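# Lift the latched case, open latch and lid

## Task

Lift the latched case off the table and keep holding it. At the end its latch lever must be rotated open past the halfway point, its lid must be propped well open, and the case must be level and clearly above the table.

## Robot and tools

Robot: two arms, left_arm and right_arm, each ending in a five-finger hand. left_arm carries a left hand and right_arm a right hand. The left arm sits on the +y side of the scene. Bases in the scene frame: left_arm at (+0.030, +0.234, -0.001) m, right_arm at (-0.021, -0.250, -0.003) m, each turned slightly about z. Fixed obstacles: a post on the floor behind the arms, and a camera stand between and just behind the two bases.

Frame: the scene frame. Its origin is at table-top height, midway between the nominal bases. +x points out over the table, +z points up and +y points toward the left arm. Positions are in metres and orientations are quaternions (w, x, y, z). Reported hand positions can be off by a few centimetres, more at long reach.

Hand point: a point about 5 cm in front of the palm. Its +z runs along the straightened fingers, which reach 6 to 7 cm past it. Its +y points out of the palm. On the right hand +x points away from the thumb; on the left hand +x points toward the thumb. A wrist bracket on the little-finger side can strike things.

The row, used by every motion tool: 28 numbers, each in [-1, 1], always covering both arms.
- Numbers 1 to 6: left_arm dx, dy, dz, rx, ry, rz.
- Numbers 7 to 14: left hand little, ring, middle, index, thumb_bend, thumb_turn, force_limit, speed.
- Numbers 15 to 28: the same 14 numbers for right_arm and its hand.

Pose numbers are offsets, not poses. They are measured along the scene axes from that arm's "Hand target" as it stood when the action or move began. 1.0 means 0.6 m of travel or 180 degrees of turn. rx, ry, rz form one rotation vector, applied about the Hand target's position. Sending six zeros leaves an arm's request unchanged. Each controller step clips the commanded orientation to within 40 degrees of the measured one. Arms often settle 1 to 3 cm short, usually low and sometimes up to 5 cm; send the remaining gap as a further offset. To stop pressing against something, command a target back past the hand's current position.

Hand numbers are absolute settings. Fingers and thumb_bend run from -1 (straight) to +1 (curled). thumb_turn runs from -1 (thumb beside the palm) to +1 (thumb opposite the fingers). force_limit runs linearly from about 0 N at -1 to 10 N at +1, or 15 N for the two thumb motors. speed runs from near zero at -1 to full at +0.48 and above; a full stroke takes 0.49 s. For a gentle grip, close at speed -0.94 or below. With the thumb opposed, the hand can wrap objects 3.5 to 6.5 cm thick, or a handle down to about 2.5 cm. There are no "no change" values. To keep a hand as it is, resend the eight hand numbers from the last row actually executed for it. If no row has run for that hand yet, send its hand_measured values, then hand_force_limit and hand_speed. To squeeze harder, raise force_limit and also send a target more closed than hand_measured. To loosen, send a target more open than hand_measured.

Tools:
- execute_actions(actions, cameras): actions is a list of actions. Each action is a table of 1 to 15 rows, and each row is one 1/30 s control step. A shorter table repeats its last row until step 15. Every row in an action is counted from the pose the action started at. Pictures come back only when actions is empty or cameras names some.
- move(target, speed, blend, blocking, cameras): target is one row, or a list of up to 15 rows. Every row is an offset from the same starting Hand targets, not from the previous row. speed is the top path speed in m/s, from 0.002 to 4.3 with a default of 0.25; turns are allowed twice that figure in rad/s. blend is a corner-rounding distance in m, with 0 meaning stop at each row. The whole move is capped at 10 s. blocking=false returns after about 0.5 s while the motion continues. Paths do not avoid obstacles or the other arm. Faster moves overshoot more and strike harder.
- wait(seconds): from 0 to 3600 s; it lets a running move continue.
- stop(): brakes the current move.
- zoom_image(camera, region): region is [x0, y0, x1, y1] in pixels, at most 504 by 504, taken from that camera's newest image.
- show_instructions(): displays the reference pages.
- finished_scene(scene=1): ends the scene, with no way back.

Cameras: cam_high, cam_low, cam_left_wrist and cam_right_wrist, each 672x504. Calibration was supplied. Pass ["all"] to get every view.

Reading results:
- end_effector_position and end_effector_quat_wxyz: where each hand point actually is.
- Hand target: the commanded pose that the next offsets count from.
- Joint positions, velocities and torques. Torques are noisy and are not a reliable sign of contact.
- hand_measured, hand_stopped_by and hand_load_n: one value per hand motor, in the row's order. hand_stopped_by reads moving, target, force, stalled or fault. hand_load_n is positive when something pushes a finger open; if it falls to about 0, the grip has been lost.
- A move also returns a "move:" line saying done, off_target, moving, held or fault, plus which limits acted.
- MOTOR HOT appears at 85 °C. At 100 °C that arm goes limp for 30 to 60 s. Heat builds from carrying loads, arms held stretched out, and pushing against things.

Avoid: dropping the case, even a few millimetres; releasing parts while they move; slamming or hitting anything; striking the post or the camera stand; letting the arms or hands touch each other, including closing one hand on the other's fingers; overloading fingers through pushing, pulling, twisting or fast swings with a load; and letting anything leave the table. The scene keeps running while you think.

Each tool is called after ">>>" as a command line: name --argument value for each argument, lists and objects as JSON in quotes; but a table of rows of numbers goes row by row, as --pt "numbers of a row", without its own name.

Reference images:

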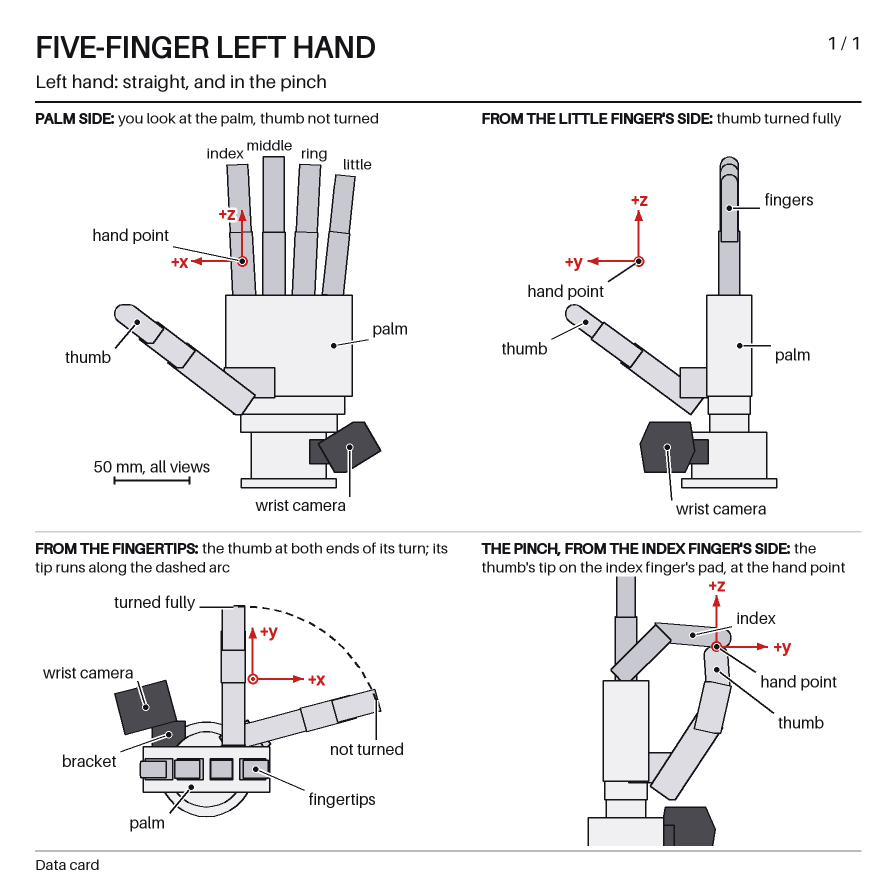

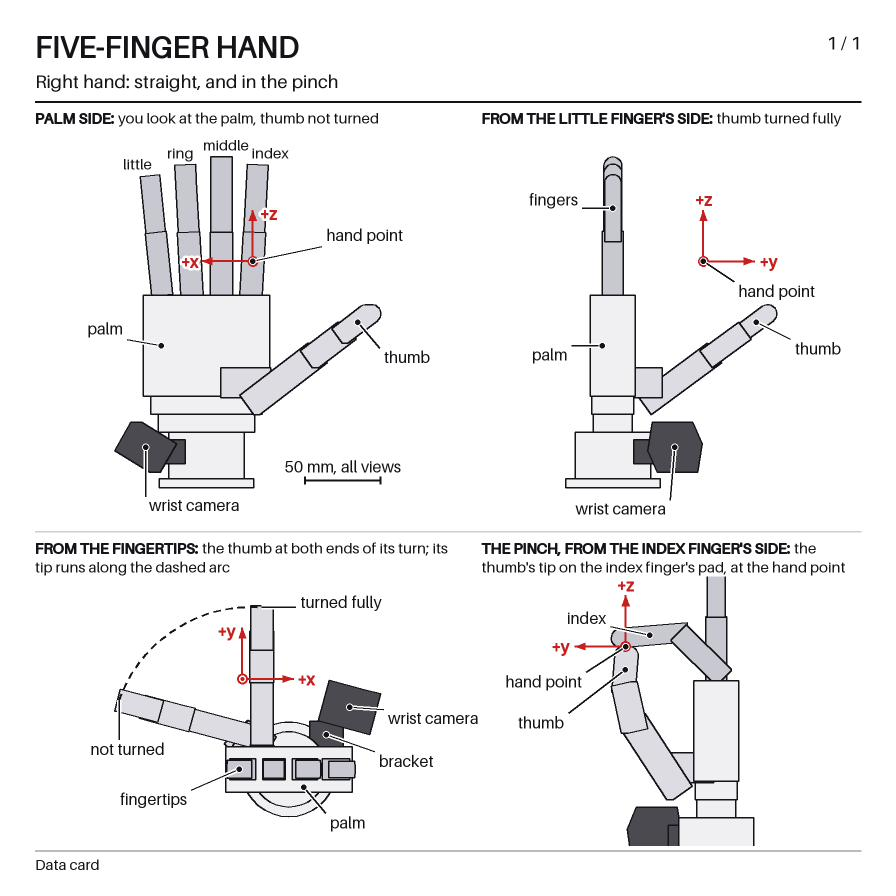

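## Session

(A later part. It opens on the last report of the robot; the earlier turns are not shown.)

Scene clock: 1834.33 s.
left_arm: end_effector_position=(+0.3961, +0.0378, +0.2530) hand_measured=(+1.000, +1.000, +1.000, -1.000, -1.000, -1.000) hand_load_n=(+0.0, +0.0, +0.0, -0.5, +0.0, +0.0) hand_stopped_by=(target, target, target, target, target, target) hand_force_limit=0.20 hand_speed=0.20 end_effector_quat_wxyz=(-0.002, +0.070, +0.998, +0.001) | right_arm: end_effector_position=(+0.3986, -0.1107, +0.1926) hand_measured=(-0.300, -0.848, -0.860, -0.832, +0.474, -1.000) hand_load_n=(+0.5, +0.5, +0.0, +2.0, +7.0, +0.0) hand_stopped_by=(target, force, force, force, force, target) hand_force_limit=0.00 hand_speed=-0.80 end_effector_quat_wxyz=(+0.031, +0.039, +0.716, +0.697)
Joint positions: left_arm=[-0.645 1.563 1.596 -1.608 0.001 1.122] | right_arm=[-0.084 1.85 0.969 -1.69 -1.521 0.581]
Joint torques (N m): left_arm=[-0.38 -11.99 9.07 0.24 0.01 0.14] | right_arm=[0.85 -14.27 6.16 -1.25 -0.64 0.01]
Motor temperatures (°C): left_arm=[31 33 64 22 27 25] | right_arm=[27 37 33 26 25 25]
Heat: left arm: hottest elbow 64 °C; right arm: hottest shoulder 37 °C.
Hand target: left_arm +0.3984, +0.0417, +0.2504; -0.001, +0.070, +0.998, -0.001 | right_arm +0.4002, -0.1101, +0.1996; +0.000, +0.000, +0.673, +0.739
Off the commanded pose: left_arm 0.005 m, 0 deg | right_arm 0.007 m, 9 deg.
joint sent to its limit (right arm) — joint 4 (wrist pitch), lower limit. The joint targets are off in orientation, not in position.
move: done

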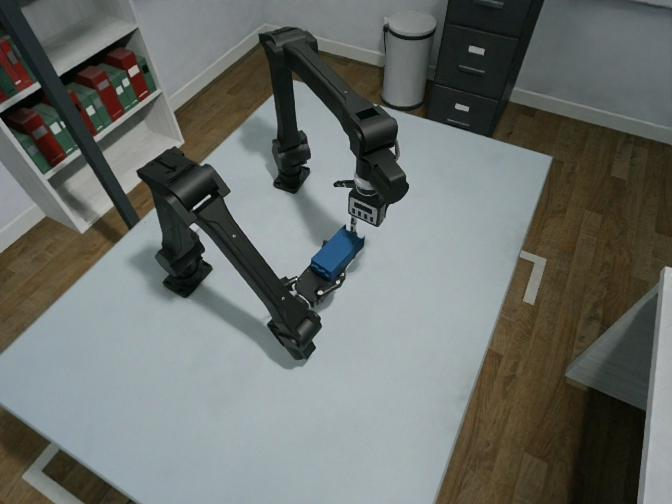

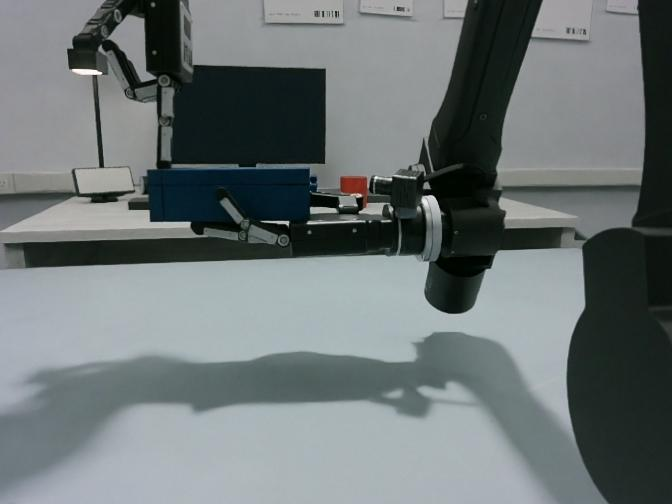

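>>> move --pt "0.0 0.003 -0.012 0 0 0 1 1 1 -1 -1 -1 0.2 0.2 0 0 0 0 0 0 -0.3 -0.6 -0.6 -0.6 0.8 -1 0.0 -0.8" --speed 0.03 --cameras '["cam_high","cam_low"]'

>>> zoom_image --camera "cam_high" --region '[325, 200, 385, 260]'

>>> zoom_image --camera "cam_low" --region '[120, 100, 240, 200]'

Scene clock: 1839.60 s.
left_arm: end_effector_position=(+0.3960, +0.0390, +0.2484) hand_measured=(+1.000, +1.000, +1.000, -1.000, -1.000, -1.000) hand_load_n=(+0.0, +0.0, +0.0, +0.0, +0.0, +0.0) hand_stopped_by=(target, target, target, target, target, target) hand_force_limit=0.20 hand_speed=0.20 end_effector_quat_wxyz=(+0.000, +0.071, +0.998, +0.000) | right_arm: end_effector_position=(+0.3980, -0.1105, +0.1922) hand_measured=(-0.300, -0.848, -0.860, -0.832, +0.474, -1.000) hand_load_n=(+1.0, +1.0, +0.5, +3.0, +7.0, +0.0) hand_stopped_by=(target, force, force, force, force, target) hand_force_limit=0.00 hand_speed=-0.80 end_effector_quat_wxyz=(+0.029, +0.038, +0.716, +0.696)
Joint positions: left_arm=[-0.643 1.558 1.579 -1.592 0.001 1.126] | right_arm=[-0.084 1.85 0.969 -1.69 -1.517 0.581]
Joint torques (N m): left_arm=[-0.26 -11.75 8.66 0.38 0 0.14] | right_arm=[0.67 -14.68 6.05 -1.29 -0.81 0.02]
Motor temperatures (°C): left_arm=[31 33 64 22 27 25] | right_arm=[27 37 33 26 25 25]
Heat: left arm: hottest elbow 64 °C; right arm: hottest shoulder 37 °C.
Hand target: left_arm +0.3985, +0.0435, +0.2433; -0.001, +0.070, +0.998, -0.001 | right_arm +0.4002, -0.1101, +0.1996; +0.000, +0.000, +0.673, +0.739
Off the commanded pose: left_arm 0.007 m, 0 deg | right_arm 0.008 m, 9 deg.
joint sent to its limit (right arm) — joint 4 (wrist pitch), lower limit. The joint targets are off in orientation, not in position.
move: done

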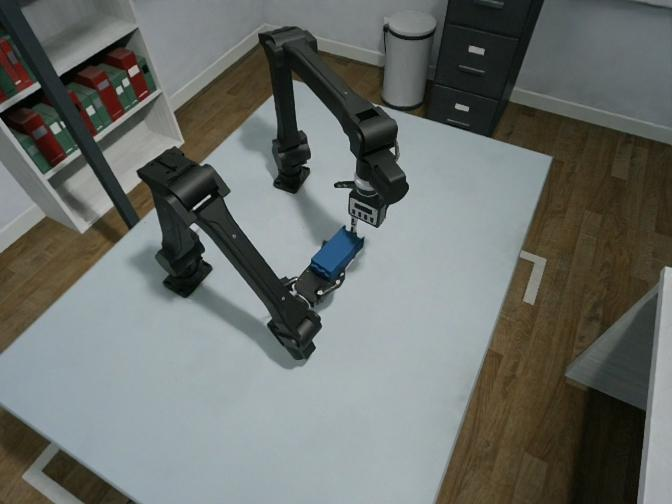

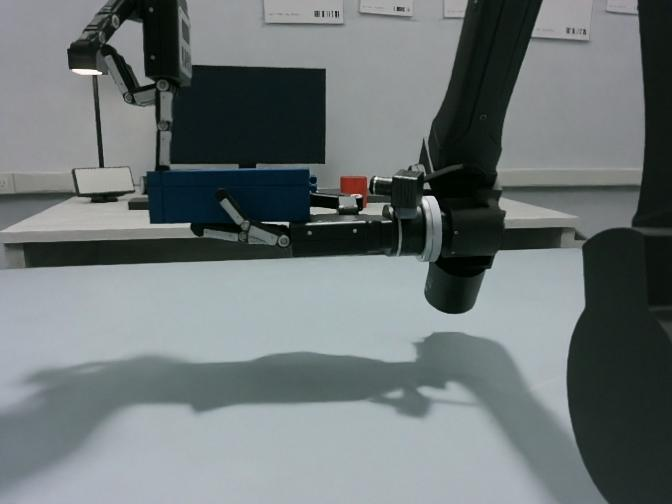

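Scaled by 8.400 from the camera's image (finer frame: 960x720).

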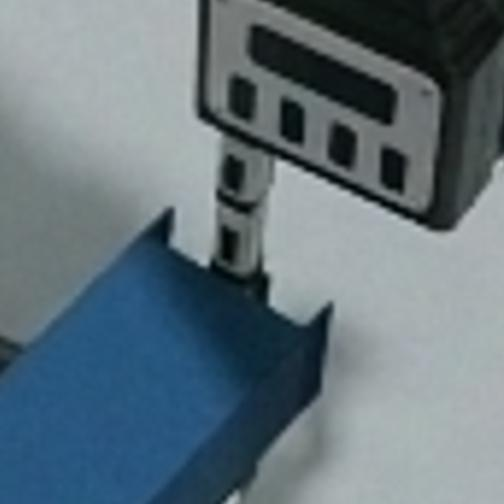

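Scaled by 4.200 from the camera's image (finer frame: 960x720).

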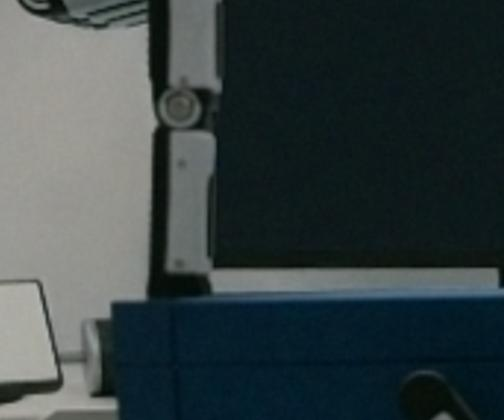

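>>> move --pt "0.008 0.030 -0.004 0 0 0 1 1 1 -1 -1 -1 0.2 0.2 0 0 0 0 0 0 -0.3 -0.6 -0.6 -0.6 0.8 -1 0.0 -0.8" --speed 0.03 --cameras '["cam_high","cam_low"]'

>>> zoom_image --camera "cam_high" --region '[325, 200, 385, 260]'

>>> zoom_image --camera "cam_low" --region '[120, 100, 240, 200]'

Scene clock: 1844.93 s.
left_arm: end_effector_position=(+0.3981, +0.0482, +0.2465) hand_measured=(+1.000, +1.000, +1.000, -1.000, -1.000, -1.000) hand_load_n=(+0.0, +0.0, +0.0, +0.0, +0.0, +0.0) hand_stopped_by=(target, target, target, target, target, target) hand_force_limit=0.20 hand_speed=0.20 end_effector_quat_wxyz=(+0.000, +0.073, +0.997, -0.008) | right_arm: end_effector_position=(+0.3978, -0.1103, +0.1922) hand_measured=(-0.300, -0.850, -0.860, -0.832, +0.474, -1.000) hand_load_n=(+1.0, +2.0, +1.0, +4.0, +7.0, +0.0) hand_stopped_by=(target, force, force, force, force, target) hand_force_limit=0.00 hand_speed=-0.80 end_effector_quat_wxyz=(+0.029, +0.038, +0.716, +0.696)
Joint positions: left_arm=[-0.619 1.544 1.559 -1.58 0.014 1.155] | right_arm=[-0.083 1.85 0.969 -1.69 -1.517 0.581]
Joint torques (N m): left_arm=[0.97 -11.63 8.4 0.24 -0.54 0.23] | right_arm=[0.91 -14.39 6.09 -1.24 -0.81 0.02]
Motor temperatures (°C): left_arm=[31 34 64 22 27 25] | right_arm=[27 37 33 26 25 25]
Heat: left arm: hottest elbow 64 °C; right arm: hottest shoulder 37 °C.
Hand target: left_arm +0.4032, +0.0616, +0.2408; -0.001, +0.070, +0.998, -0.001 | right_arm +0.4002, -0.1100, +0.1996; +0.000, +0.000, +0.673, +0.739
Off the commanded pose: left_arm 0.015 m, 1 deg | right_arm 0.008 m, 9 deg.
joint sent to its limit (right arm) — joint 4 (wrist pitch), lower limit. The joint targets are off in orientation, not in position.
move: off_target (left_arm)

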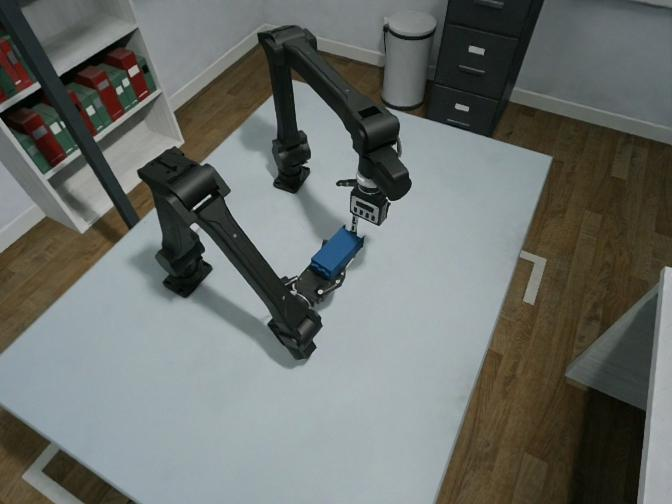

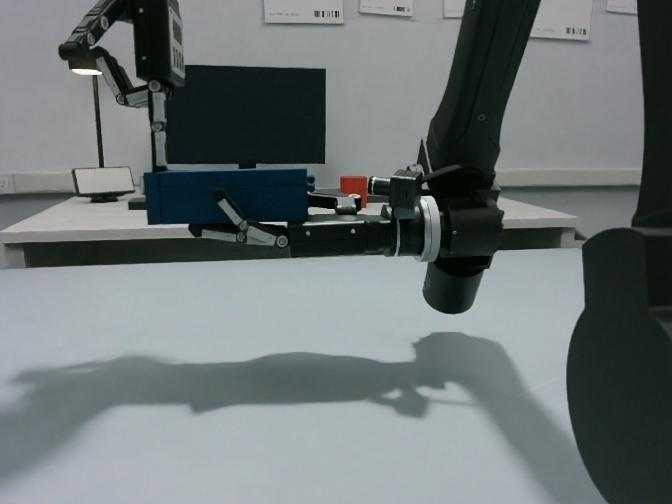

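Scaled by 8.400 from the camera's image (finer frame: 960x720).

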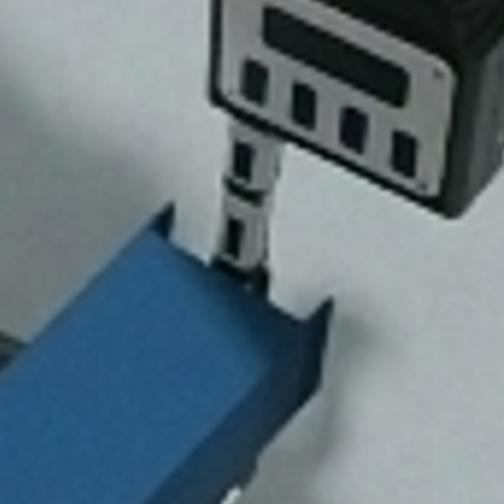

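Scaled by 4.200 from the camera's image (finer frame: 960x720).

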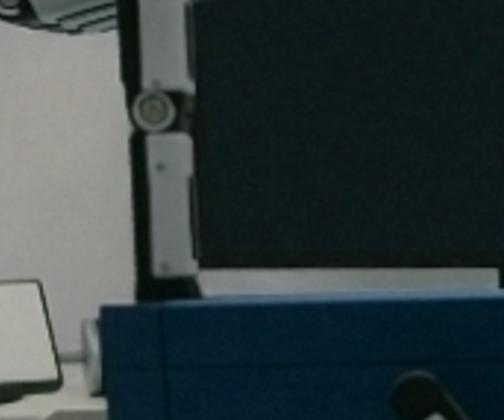

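>>> move --pt "0.0 0.0 0.0 0 0 0 1 1 1 -1 -1 -1 0.2 0.2 0 0 0 0 0 0 -0.3 -0.6 -0.6 -0.6 0.9 -1 0.35 -0.9" --speed 0.03 --cameras '["cam_high","cam_low"]'

>>> zoom_image --camera "cam_high" --region '[325, 200, 385, 260]'

>>> zoom_image --camera "cam_low" --region '[120, 100, 240, 200]'

Scene clock: 1861.23 s.
left_arm: end_effector_position=(+0.3981, +0.0481, +0.2464) hand_measured=(+1.000, +1.000, +1.000, -1.000, -1.000, -1.000) hand_load_n=(+0.0, +0.0, +0.0, +0.0, +0.0, +0.0) hand_stopped_by=(target, target, target, target, target, target) hand_force_limit=0.20 hand_speed=0.20 end_effector_quat_wxyz=(+0.000, +0.074, +0.997, -0.008) | right_arm: end_effector_position=(+0.3978, -0.1103, +0.1922) hand_measured=(-0.300, -0.850, -0.860, -0.832, +0.498, -1.000) hand_load_n=(+1.0, +1.5, +1.0, +3.5, +10.5, +0.0) hand_stopped_by=(target, force, force, force, force, target) hand_force_limit=0.35 hand_speed=-0.90 end_effector_quat_wxyz=(+0.029, +0.038, +0.716, +0.696)
Joint positions: left_arm=[-0.619 1.544 1.559 -1.58 0.015 1.156] | right_arm=[-0.083 1.85 0.969 -1.69 -1.517 0.581]
Joint torques (N m): left_arm=[0.91 -11.58 8.43 0.24 -0.55 0.2] | right_arm=[0.73 -14.39 6.05 -1.22 -0.81 0.06]
Motor temperatures (°C): left_arm=[31 34 64 22 27 25] | right_arm=[27 37 33 26 26 25]
Heat: left arm: hottest elbow 64 °C; right arm: hottest shoulder 37 °C.
Hand target: left_arm +0.4032, +0.0616, +0.2408; -0.001, +0.070, +0.998, -0.001 | right_arm +0.4002, -0.1100, +0.1996; +0.000, +0.000, +0.673, +0.739
Off the commanded pose: left_arm 0.016 m, 1 deg | right_arm 0.008 m, 9 deg.
joint sent to its limit (right arm) — joint 4 (wrist pitch), lower limit. The joint targets are off in orientation, not in position.
move: done

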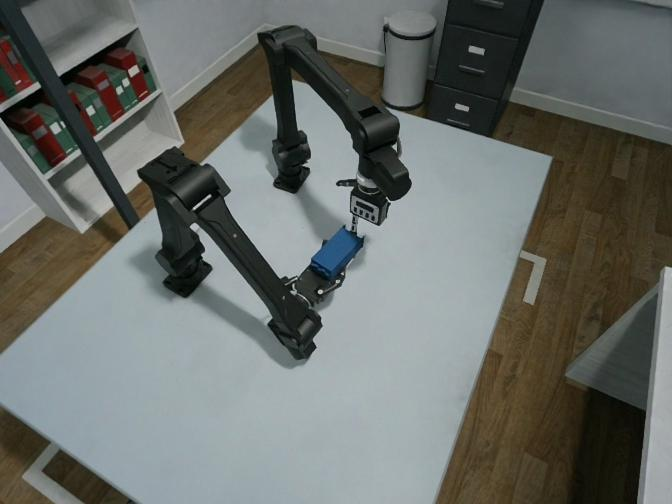

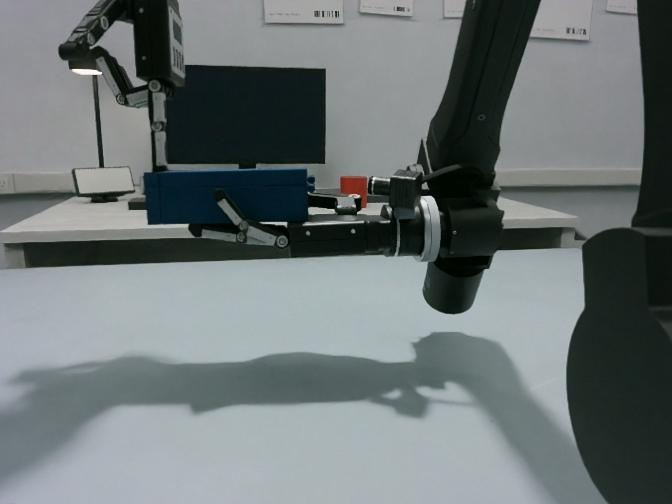

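Scaled by 8.400 from the camera's image (finer frame: 960x720).

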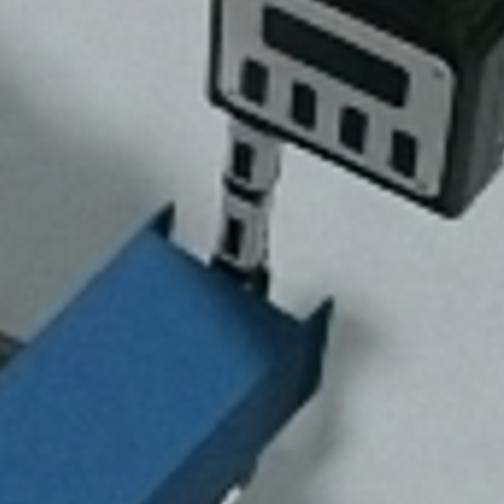

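Scaled by 4.200 from the camera's image (finer frame: 960x720).

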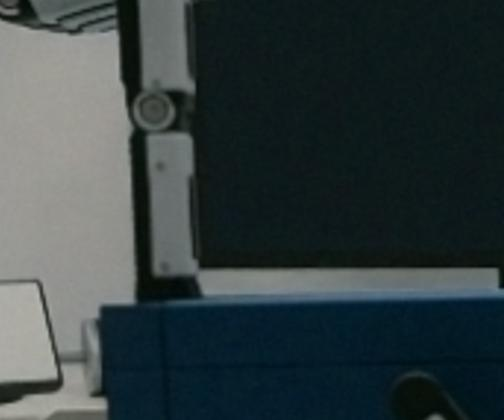

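>>> move --pt "0.008 0.035 -0.004 0 0 0 1 1 1 -1 -1 -1 0.2 0.2 0 0 0 0 0 0 -0.3 -0.6 -0.6 -0.6 0.9 -1 0.35 -0.9" --speed 0.03 --cameras '["cam_high","cam_low"]'

>>> zoom_image --camera "cam_high" --region '[325, 200, 385, 260]'

>>> zoom_image --camera "cam_low" --region '[120, 100, 240, 200]'

Scene clock: 1866.57 s.
left_arm: end_effector_position=(+0.4064, +0.0777, +0.2397) hand_measured=(+1.000, +1.000, +1.000, -1.000, -1.000, -1.000) hand_load_n=(+0.0, +0.0, +0.0, +0.0, -0.5, +0.0) hand_stopped_by=(target, target, target, target, target, target) hand_force_limit=0.20 hand_speed=0.20 end_effector_quat_wxyz=(-0.004, +0.068, +0.998, -0.001) | right_arm: end_effector_position=(+0.3974, -0.1090, +0.1921) hand_measured=(-0.300, -0.848, -0.860, -0.832, +0.498, -1.000) hand_load_n=(+1.0, +0.0, +0.0, +0.5, +7.0, +0.0) hand_stopped_by=(target, force, force, force, force, target) hand_force_limit=0.35 hand_speed=-0.90 end_effector_quat_wxyz=(+0.028, +0.037, +0.717, +0.696)
Joint positions: left_arm=[-0.557 1.532 1.527 -1.57 0.006 1.206] | right_arm=[-0.08 1.85 0.969 -1.69 -1.516 0.581]
Joint torques (N m): left_arm=[-0.38 -11.58 9.06 0.17 -0.2 0.16] | right_arm=[0.56 -14.21 6.13 -1.28 -0.84 0.01]
Motor temperatures (°C): left_arm=[31 34 65 22 27 25] | right_arm=[27 37 33 26 26 25]
Heat: left arm: hottest elbow 65 °C; right arm: hottest shoulder 37 °C.
Hand target: left_arm +0.4081, +0.0825, +0.2385; -0.001, +0.070, +0.998, -0.001 | right_arm +0.4002, -0.1101, +0.1996; +0.000, +0.000, +0.673, +0.739
Off the commanded pose: left_arm 0.005 m, 0 deg | right_arm 0.008 m, 9 deg.
joint sent to its limit (right arm) — joint 4 (wrist pitch), lower limit. The joint targets are off in orientation, not in position.
move: done

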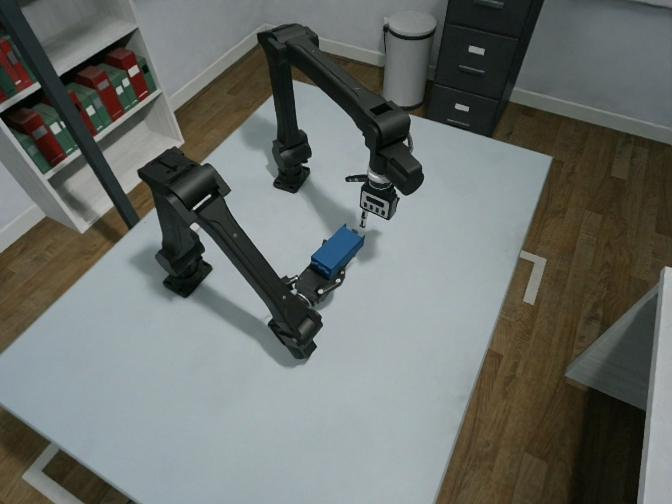

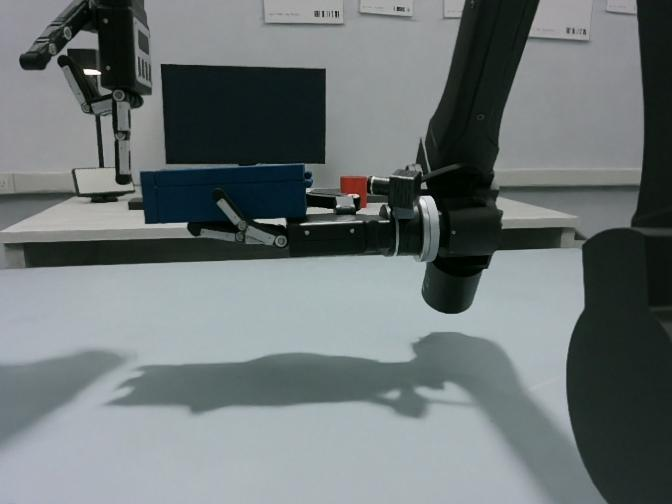

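Scaled by 8.400 from the camera's image (finer frame: 960x720).

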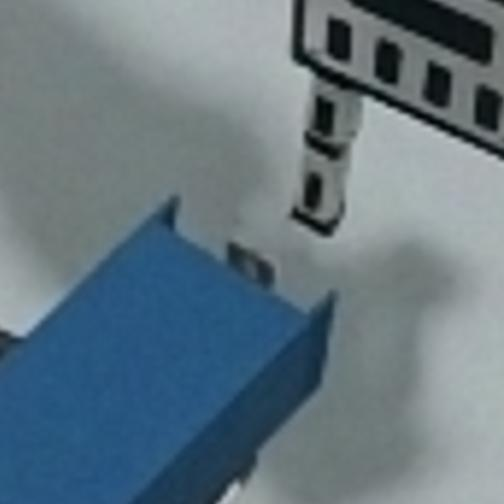

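Scaled by 4.200 from the camera's image (finer frame: 960x720).

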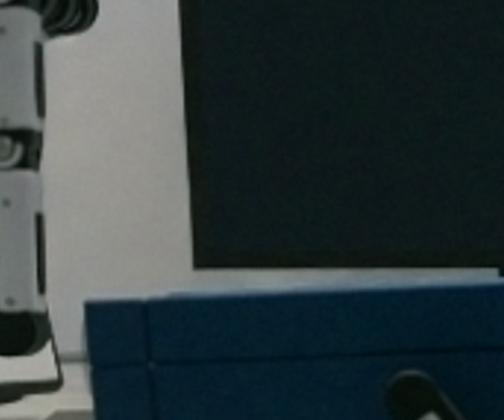

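>>> move --pt "0.002 -0.008 -0.004 0 0 0 1 1 1 -1 -1 -1 0.2 0.2 0 0 0 0 0 0 -0.3 -0.6 -0.6 -0.6 0.455 -1 0.35 -0.9" --speed 0.03 --cameras '["cam_low"]'

Scene clock: 1938.20 s.
left_arm: end_effector_position=(+0.4076, +0.0771, +0.2395) hand_measured=(+1.000, +1.000, +1.000, -1.000, -1.000, -1.000) hand_load_n=(+0.0, +0.0, +0.0, +0.0, +0.0, +0.0) hand_stopped_by=(target, target, target, target, target, target) hand_force_limit=0.20 hand_speed=0.20 end_effector_quat_wxyz=(-0.001, +0.068, +0.998, -0.002) | right_arm: end_effector_position=(+0.3974, -0.1090, +0.1921) hand_measured=(-0.300, -0.848, -0.860, -0.832, +0.454, -1.000) hand_load_n=(+0.5, +0.0, +0.0, +1.5, +1.5, +0.0) hand_stopped_by=(target, force, force, force, target, target) hand_force_limit=0.35 hand_speed=-0.90 end_effector_quat_wxyz=(+0.028, +0.037, +0.717, +0.696)
Joint positions: left_arm=[-0.557 1.532 1.527 -1.565 0.006 1.207] | right_arm=[-0.08 1.85 0.969 -1.69 -1.516 0.581]
Joint torques (N m): left_arm=[-1.2 -11.11 9.42 0.18 -0.19 0.09] | right_arm=[0.56 -14.33 6.02 -1.29 -0.85 0]
Motor temperatures (°C): left_arm=[30 33 65 22 27 25] | right_arm=[27 37 33 26 26 25]
Heat: left arm: hottest elbow 65 °C; right arm: hottest shoulder 37 °C.
Hand target: left_arm +0.4092, +0.0777, +0.2361; -0.001, +0.070, +0.998, -0.001 | right_arm +0.4002, -0.1101, +0.1996; +0.000, +0.000, +0.673, +0.739
Off the commanded pose: left_arm 0.004 m, 0 deg | right_arm 0.008 m, 9 deg.
joint sent to its limit (right arm) — joint 4 (wrist pitch), lower limit. The joint targets are off in orientation, not in position.
move: done

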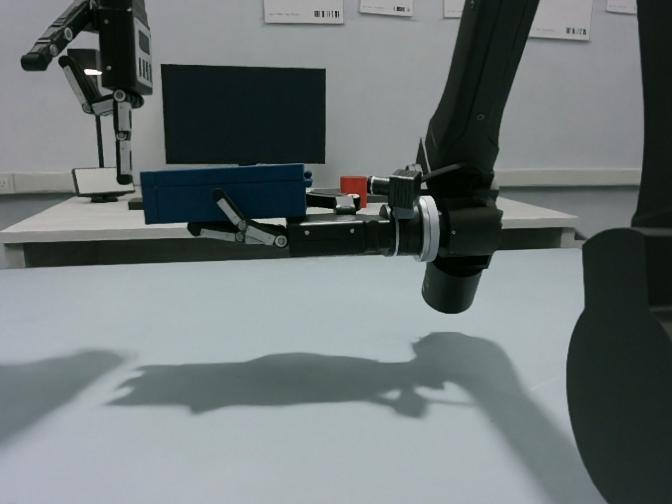

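>>> move --pt "-0.002 -0.045 -0.002 0 0 0 1 1 1 -1 -1 -1 0.2 0.2 0 0 0 0 0 0 -0.3 -0.6 -0.6 -0.6 0.455 -1 0.35 -0.9" --pt "-0.008 -0.075 -0.002 0 0 0 1 1 1 -1 -1 -1 0.2 0.2 0 0 0 0 0 0 -0.3 -0.6 -0.6 -0.6 0.455 -1 0.35 -0.9" --speed 0.03 --cameras '["cam_high","cam_low"]'

>>> zoom_image --camera "cam_high" --region '[300, 200, 400, 300]'

>>> zoom_image --camera "cam_low" --region '[120, 100, 320, 260]'

Scene clock: 1945.57 s.
left_arm: end_effector_position=(+0.3967, +0.0526, +0.2336) hand_measured=(+1.000, +1.000, +1.000, -1.000, -1.000, -1.000) hand_load_n=(+0.0, +0.0, +0.0, -2.5, +0.0, +0.0) hand_stopped_by=(target, target, target, target, target, target) hand_force_limit=0.20 hand_speed=0.20 end_effector_quat_wxyz=(-0.006, +0.069, +0.998, +0.006) | right_arm: end_effector_position=(+0.3974, -0.1090, +0.1921) hand_measured=(-0.300, -0.848, -0.860, -0.832, +0.454, -1.000) hand_load_n=(+0.5, +0.0, +0.0, +0.5, +2.0, +0.0) hand_stopped_by=(target, force, force, force, target, target) hand_force_limit=0.35 hand_speed=-0.90 end_effector_quat_wxyz=(+0.028, +0.037, +0.717, +0.696)
Joint positions: left_arm=[-0.62 1.552 1.53 -1.565 -0.005 1.145] | right_arm=[-0.08 1.85 0.969 -1.69 -1.516 0.581]
Joint torques (N m): left_arm=[-3.25 -8.94 13.38 -0.02 0.26 -0.16] | right_arm=[0.91 -14.33 6.09 -1.26 -0.82 0.03]
Motor temperatures (°C): left_arm=[30 33 65 22 27 25] | right_arm=[27 37 33 26 26 25]
Heat: left arm: hottest elbow 65 °C; right arm: hottest shoulder 37 °C.
Hand target: left_arm +0.4045, +0.0327, +0.2348; -0.001, +0.070, +0.998, -0.001 | right_arm +0.4002, -0.1100, +0.1996; +0.000, +0.000, +0.673, +0.739
Off the commanded pose: left_arm 0.021 m, 1 deg | right_arm 0.008 m, 9 deg.
joint sent to its limit (right arm) — joint 4 (wrist pitch), lower limit. The joint targets are off in orientation, not in position.
move: off_target (left_arm)

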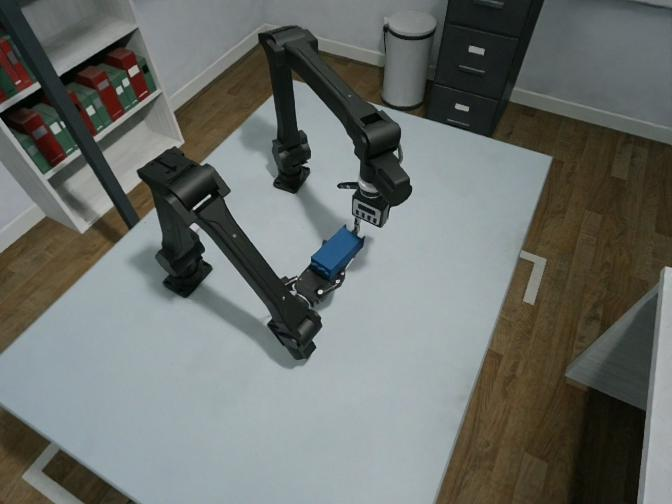

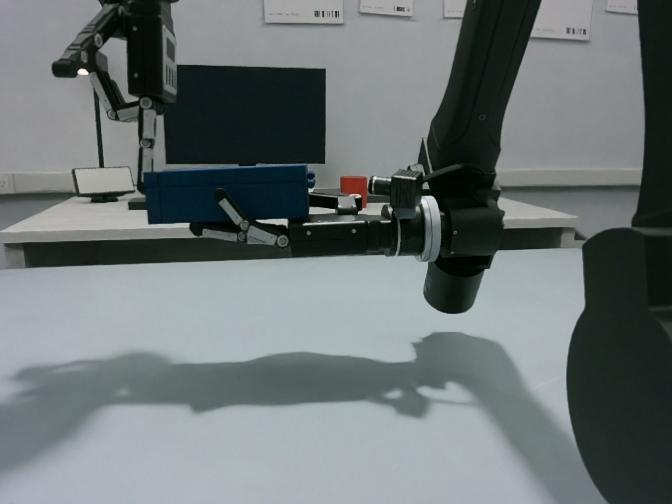

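Scaled by 5.040 from the camera's image (finer frame: 960x720).

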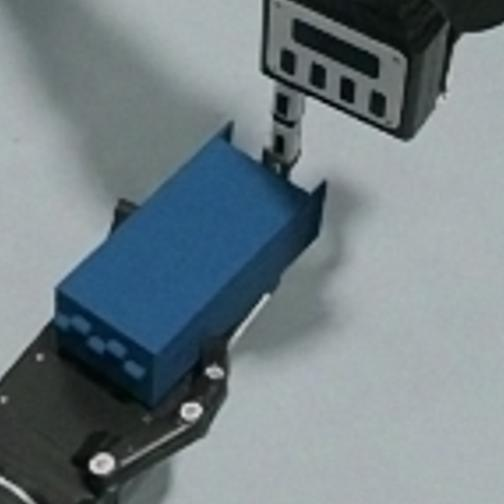

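Scaled by 2.520 from the camera's image (finer frame: 960x720).

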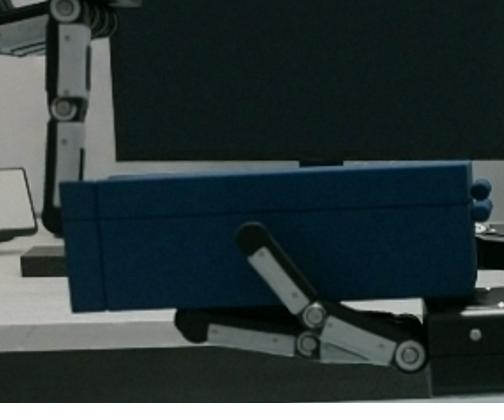

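>>> move --pt "0.0 -0.04 0.0 0 0 0 1 1 1 -1 -1 -1 0.2 0.2 0 0 0 0 0 0 -0.3 -0.6 -0.6 -0.6 0.455 -1 0.35 -0.9" --speed 0.03 --cameras '["cam_high","cam_low"]'

>>> zoom_image --camera "cam_high" --region '[300, 200, 400, 300]'

>>> zoom_image --camera "cam_low" --region '[120, 100, 320, 260]'

Scene clock: 1951.33 s.
left_arm: end_effector_position=(+0.3997, +0.0328, +0.2357) hand_measured=(+1.000, +1.000, +1.000, -1.000, -1.000, -1.000) hand_load_n=(+0.0, +0.0, +0.0, -4.0, +0.0, +0.0) hand_stopped_by=(target, target, target, target, target, target) hand_force_limit=0.20 hand_speed=0.20 end_effector_quat_wxyz=(-0.002, +0.067, +0.998, +0.008) | right_arm: end_effector_position=(+0.3980, -0.1111, +0.1921) hand_measured=(-0.300, -0.848, -0.860, -0.832, +0.454, -1.000) hand_load_n=(+0.5, +0.0, +0.0, +1.0, +3.5, +0.0) hand_stopped_by=(target, force, force, force, target, target) hand_force_limit=0.35 hand_speed=-0.90 end_effector_quat_wxyz=(+0.030, +0.038, +0.716, +0.696)
Joint positions: left_arm=[-0.654 1.584 1.573 -1.571 -0.011 1.108] | right_arm=[-0.085 1.85 0.969 -1.69 -1.516 0.581]
Joint torques (N m): left_arm=[-3.84 -9.47 13.48 -0.02 0.52 -0.21] | right_arm=[0.73 -14.51 6.15 -1.26 -0.83 0.02]
Motor temperatures (°C): left_arm=[30 33 65 22 27 25] | right_arm=[27 37 33 26 26 25]
Heat: left arm: hottest elbow 65 °C; right arm: hottest shoulder 37 °C.
Hand target: left_arm +0.4044, +0.0086, +0.2348; -0.001, +0.070, +0.998, -0.001 | right_arm +0.4002, -0.1102, +0.1996; +0.000, +0.000, +0.673, +0.739
Off the commanded pose: left_arm 0.025 m, 1 deg | right_arm 0.008 m, 9 deg.
joint sent to its limit (right arm) — joint 4 (wrist pitch), lower limit. The joint targets are off in orientation, not in position.
move: off_target (left_arm)

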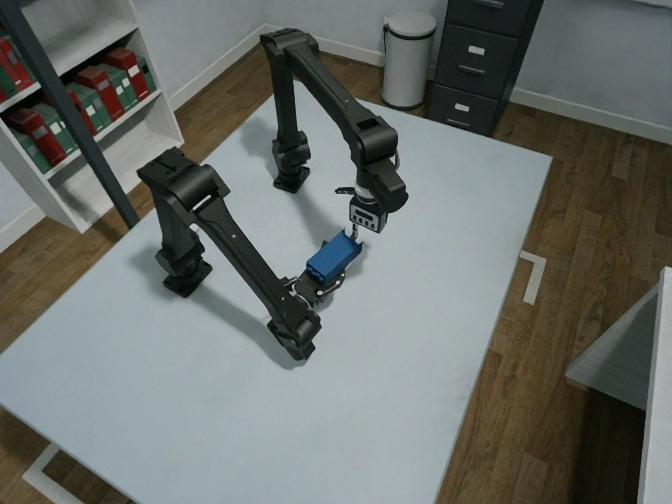

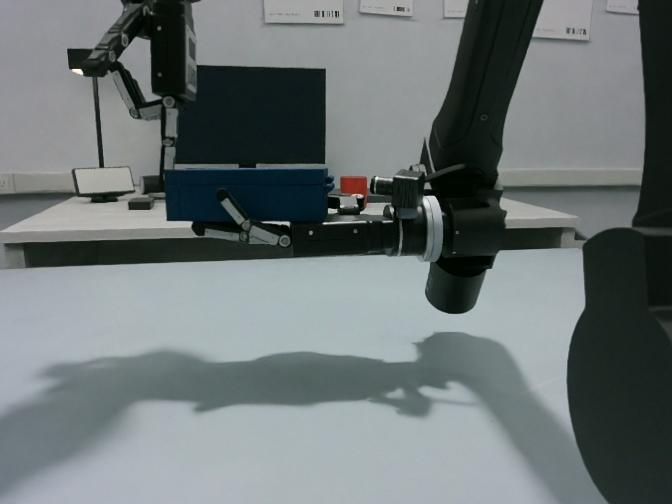

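Scaled by 5.040 from the camera's image (finer frame: 960x720).

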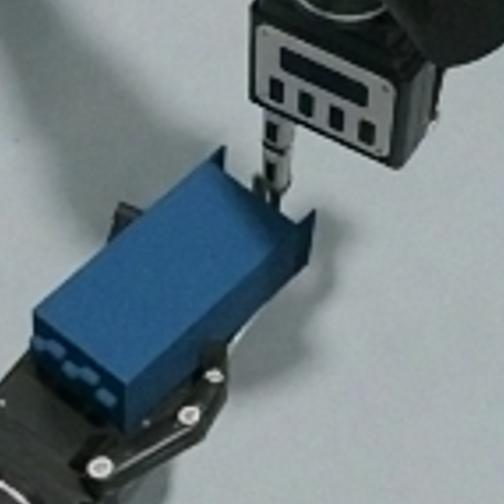

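Scaled by 2.520 from the camera's image (finer frame: 960x720).

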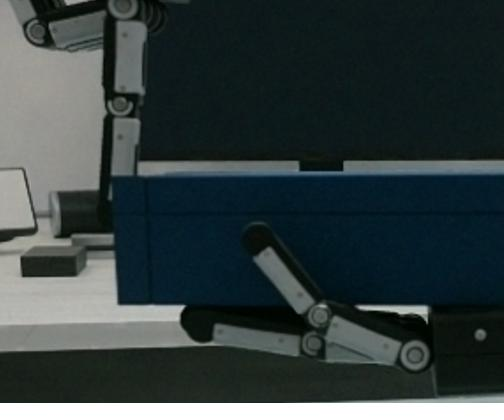

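>>> move --pt "0.002 -0.022 0.0 0 0 0 1 1 1 -1 -1 -1 0.2 0.2 0 0 0 0 0 0 -0.3 -0.6 -0.6 -0.6 0.455 -1 0.35 -0.9" --speed 0.03 --cameras '["cam_high","cam_low"]'

>>> zoom_image --camera "cam_high" --region '[300, 200, 400, 300]'

>>> zoom_image --camera "cam_low" --region '[120, 100, 320, 260]'

Scene clock: 1957.00 s.
left_arm: end_effector_position=(+0.4011, +0.0208, +0.2363) hand_measured=(+1.000, +1.000, +1.000, -1.000, -1.000, -1.000) hand_load_n=(+0.0, +0.0, +0.0, -4.5, +0.0, +0.0) hand_stopped_by=(target, target, target, target, target, target) hand_force_limit=0.20 hand_speed=0.20 end_effector_quat_wxyz=(-0.002, +0.069, +0.998, +0.010) | right_arm: end_effector_position=(+0.3985, -0.1123, +0.1921) hand_measured=(-0.300, -0.848, -0.860, -0.832, +0.452, -1.000) hand_load_n=(+0.5, +0.0, +0.0, +1.0, +3.0, +0.0) hand_stopped_by=(target, force, force, force, target, target) hand_force_limit=0.35 hand_speed=-0.90 end_effector_quat_wxyz=(+0.031, +0.039, +0.716, +0.696)
Joint positions: left_arm=[-0.675 1.606 1.6 -1.578 -0.015 1.09] | right_arm=[-0.088 1.85 0.969 -1.69 -1.516 0.581]
Joint torques (N m): left_arm=[-3.78 -9.64 13.53 0.13 0.66 -0.14] | right_arm=[1.14 -14.56 6.02 -1.28 -0.83 0.03]
Motor temperatures (°C): left_arm=[30 33 66 22 27 25] | right_arm=[27 37 33 26 26 25]
Heat: left arm: hottest elbow 66 °C; right arm: hottest shoulder 37 °C.
Hand target: left_arm +0.4057, -0.0045, +0.2348; -0.001, +0.070, +0.998, -0.001 | right_arm +0.4002, -0.1101, +0.1996; +0.000, +0.000, +0.673, +0.739
Off the commanded pose: left_arm 0.026 m, 1 deg | right_arm 0.008 m, 9 deg.
joint sent to its limit (right arm) — joint 4 (wrist pitch), lower limit. The joint targets are off in orientation, not in position.
move: off_target (left_arm)

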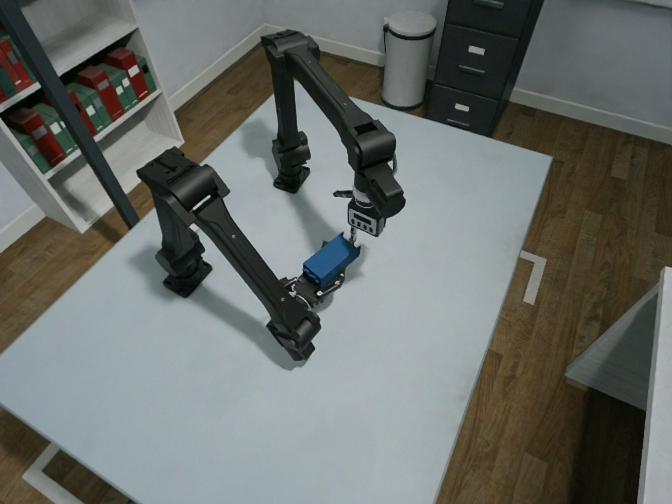

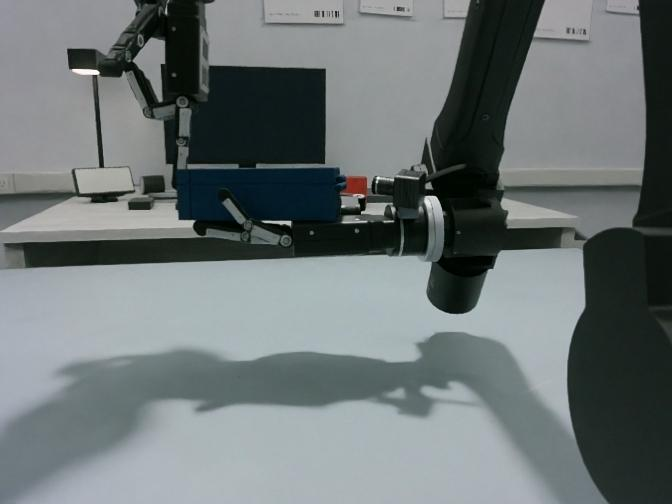

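Scaled by 5.040 from the camera's image (finer frame: 960x720).

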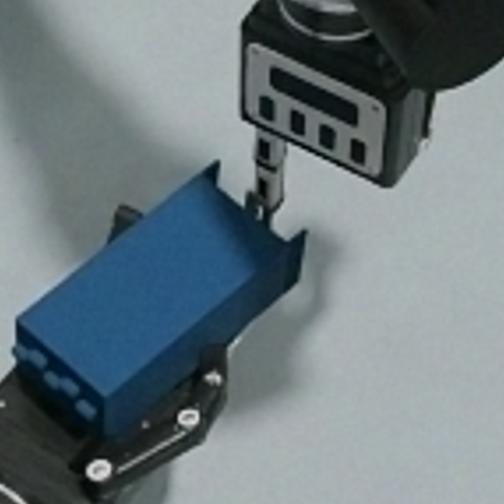

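Scaled by 2.520 from the camera's image (finer frame: 960x720).

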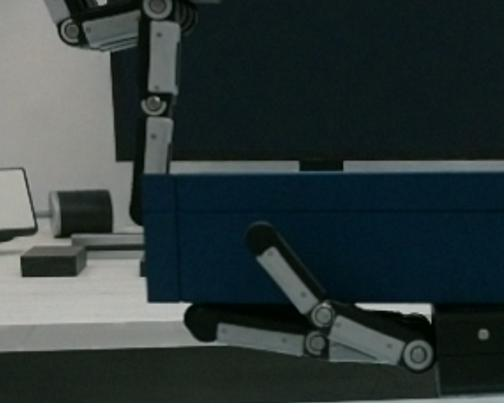

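>>> move --pt "0.0 0.05 0.0 0 0 0 1 1 1 -1 -1 -1 0.2 0.2 0 0 0 0 0 0 -0.3 -0.6 -0.6 -0.6 0.455 -1 0.35 -0.9" --pt "0.0 0.08 0.01 0 0 0 1 1 1 -1 -1 -1 0.2 0.2 0 0 0 0 0 0 -0.3 -0.6 -0.6 -0.6 0.92 -1 0.2 -0.9" --speed 0.05 --cameras '["cam_high","cam_low"]'

>>> zoom_image --camera "cam_high" --region '[300, 200, 400, 300]'

>>> zoom_image --camera "cam_low" --region '[120, 100, 320, 260]'

Scene clock: 1976.40 s.
left_arm: end_effector_position=(+0.4055, +0.0379, +0.2413) hand_measured=(+1.000, +1.000, +1.000, -1.000, -1.000, -1.000) hand_load_n=(+0.0, +0.0, +0.0, +0.0, +0.0, +0.0) hand_stopped_by=(target, target, target, target, target, target) hand_force_limit=0.20 hand_speed=0.20 end_effector_quat_wxyz=(+0.000, +0.069, +0.998, +0.001) | right_arm: end_effector_position=(+0.3986, -0.1124, +0.1922) hand_measured=(-0.300, -0.848, -0.860, -0.832, +0.500, -1.000) hand_load_n=(+1.0, +0.0, +0.5, +1.0, +9.5, +0.0) hand_stopped_by=(target, force, force, force, force, target) hand_force_limit=0.20 hand_speed=-0.90 end_effector_quat_wxyz=(+0.031, +0.040, +0.716, +0.696)
Joint positions: left_arm=[-0.635 1.581 1.587 -1.578 -0.001 1.132] | right_arm=[-0.088 1.85 0.969 -1.69 -1.517 0.581]
Joint torques (N m): left_arm=[-0.32 -12.81 9.03 -0.02 0.07 0.15] | right_arm=[1.08 -14.39 6.15 -1.26 -0.79 0.03]
Motor temperatures (°C): left_arm=[30 33 68 22 27 25] | right_arm=[27 37 33 26 26 25]
Heat: left arm: hottest elbow 68 °C; right arm: hottest shoulder 37 °C.
Hand target: left_arm +0.4057, +0.0435, +0.2408; -0.001, +0.070, +0.998, -0.001 | right_arm +0.4002, -0.1101, +0.1996; +0.000, +0.000, +0.673, +0.739
Off the commanded pose: left_arm 0.006 m, 0 deg | right_arm 0.008 m, 9 deg.
joint sent to its limit (right arm) — joint 4 (wrist pitch), lower limit. The joint targets are off in orientation, not in position.
move: done; target 2's new numbers were sent with right_arm's hand 0.008 m and 9 deg from that target

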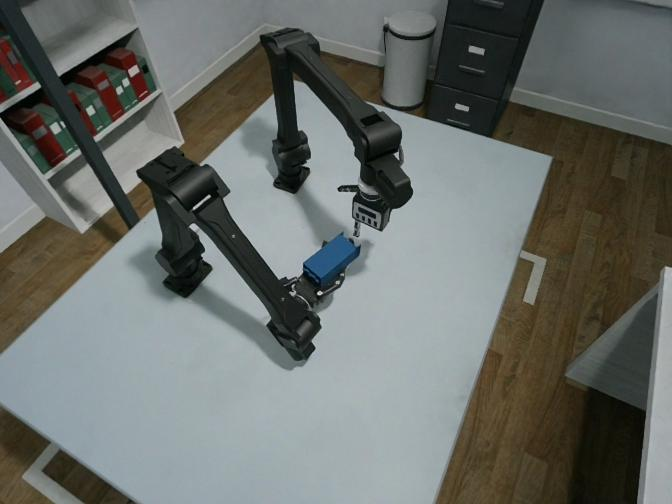

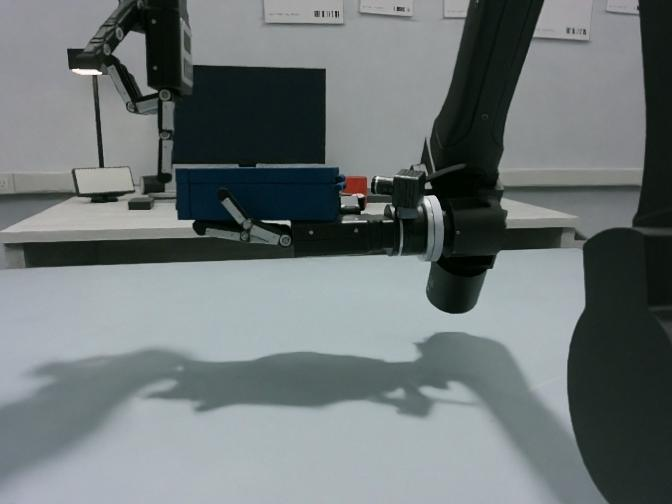

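Scaled by 5.040 from the camera's image (finer frame: 960x720).

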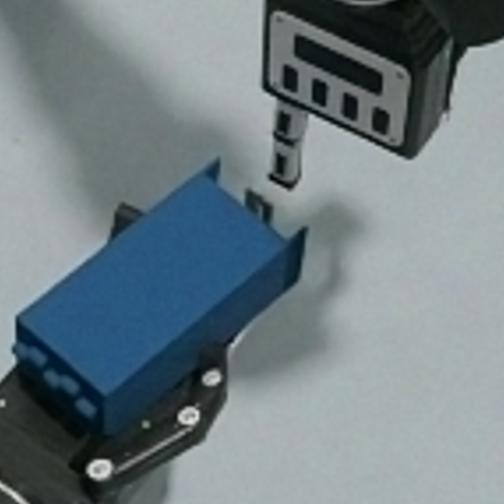

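Scaled by 2.520 from the camera's image (finer frame: 960x720).

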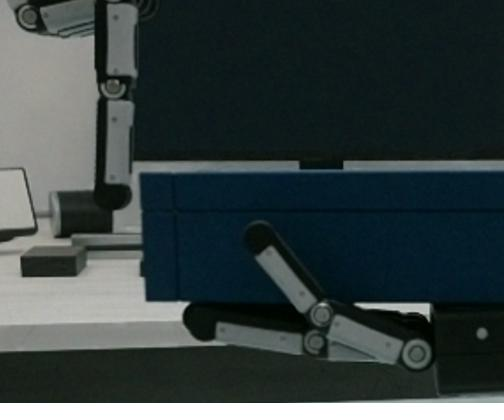

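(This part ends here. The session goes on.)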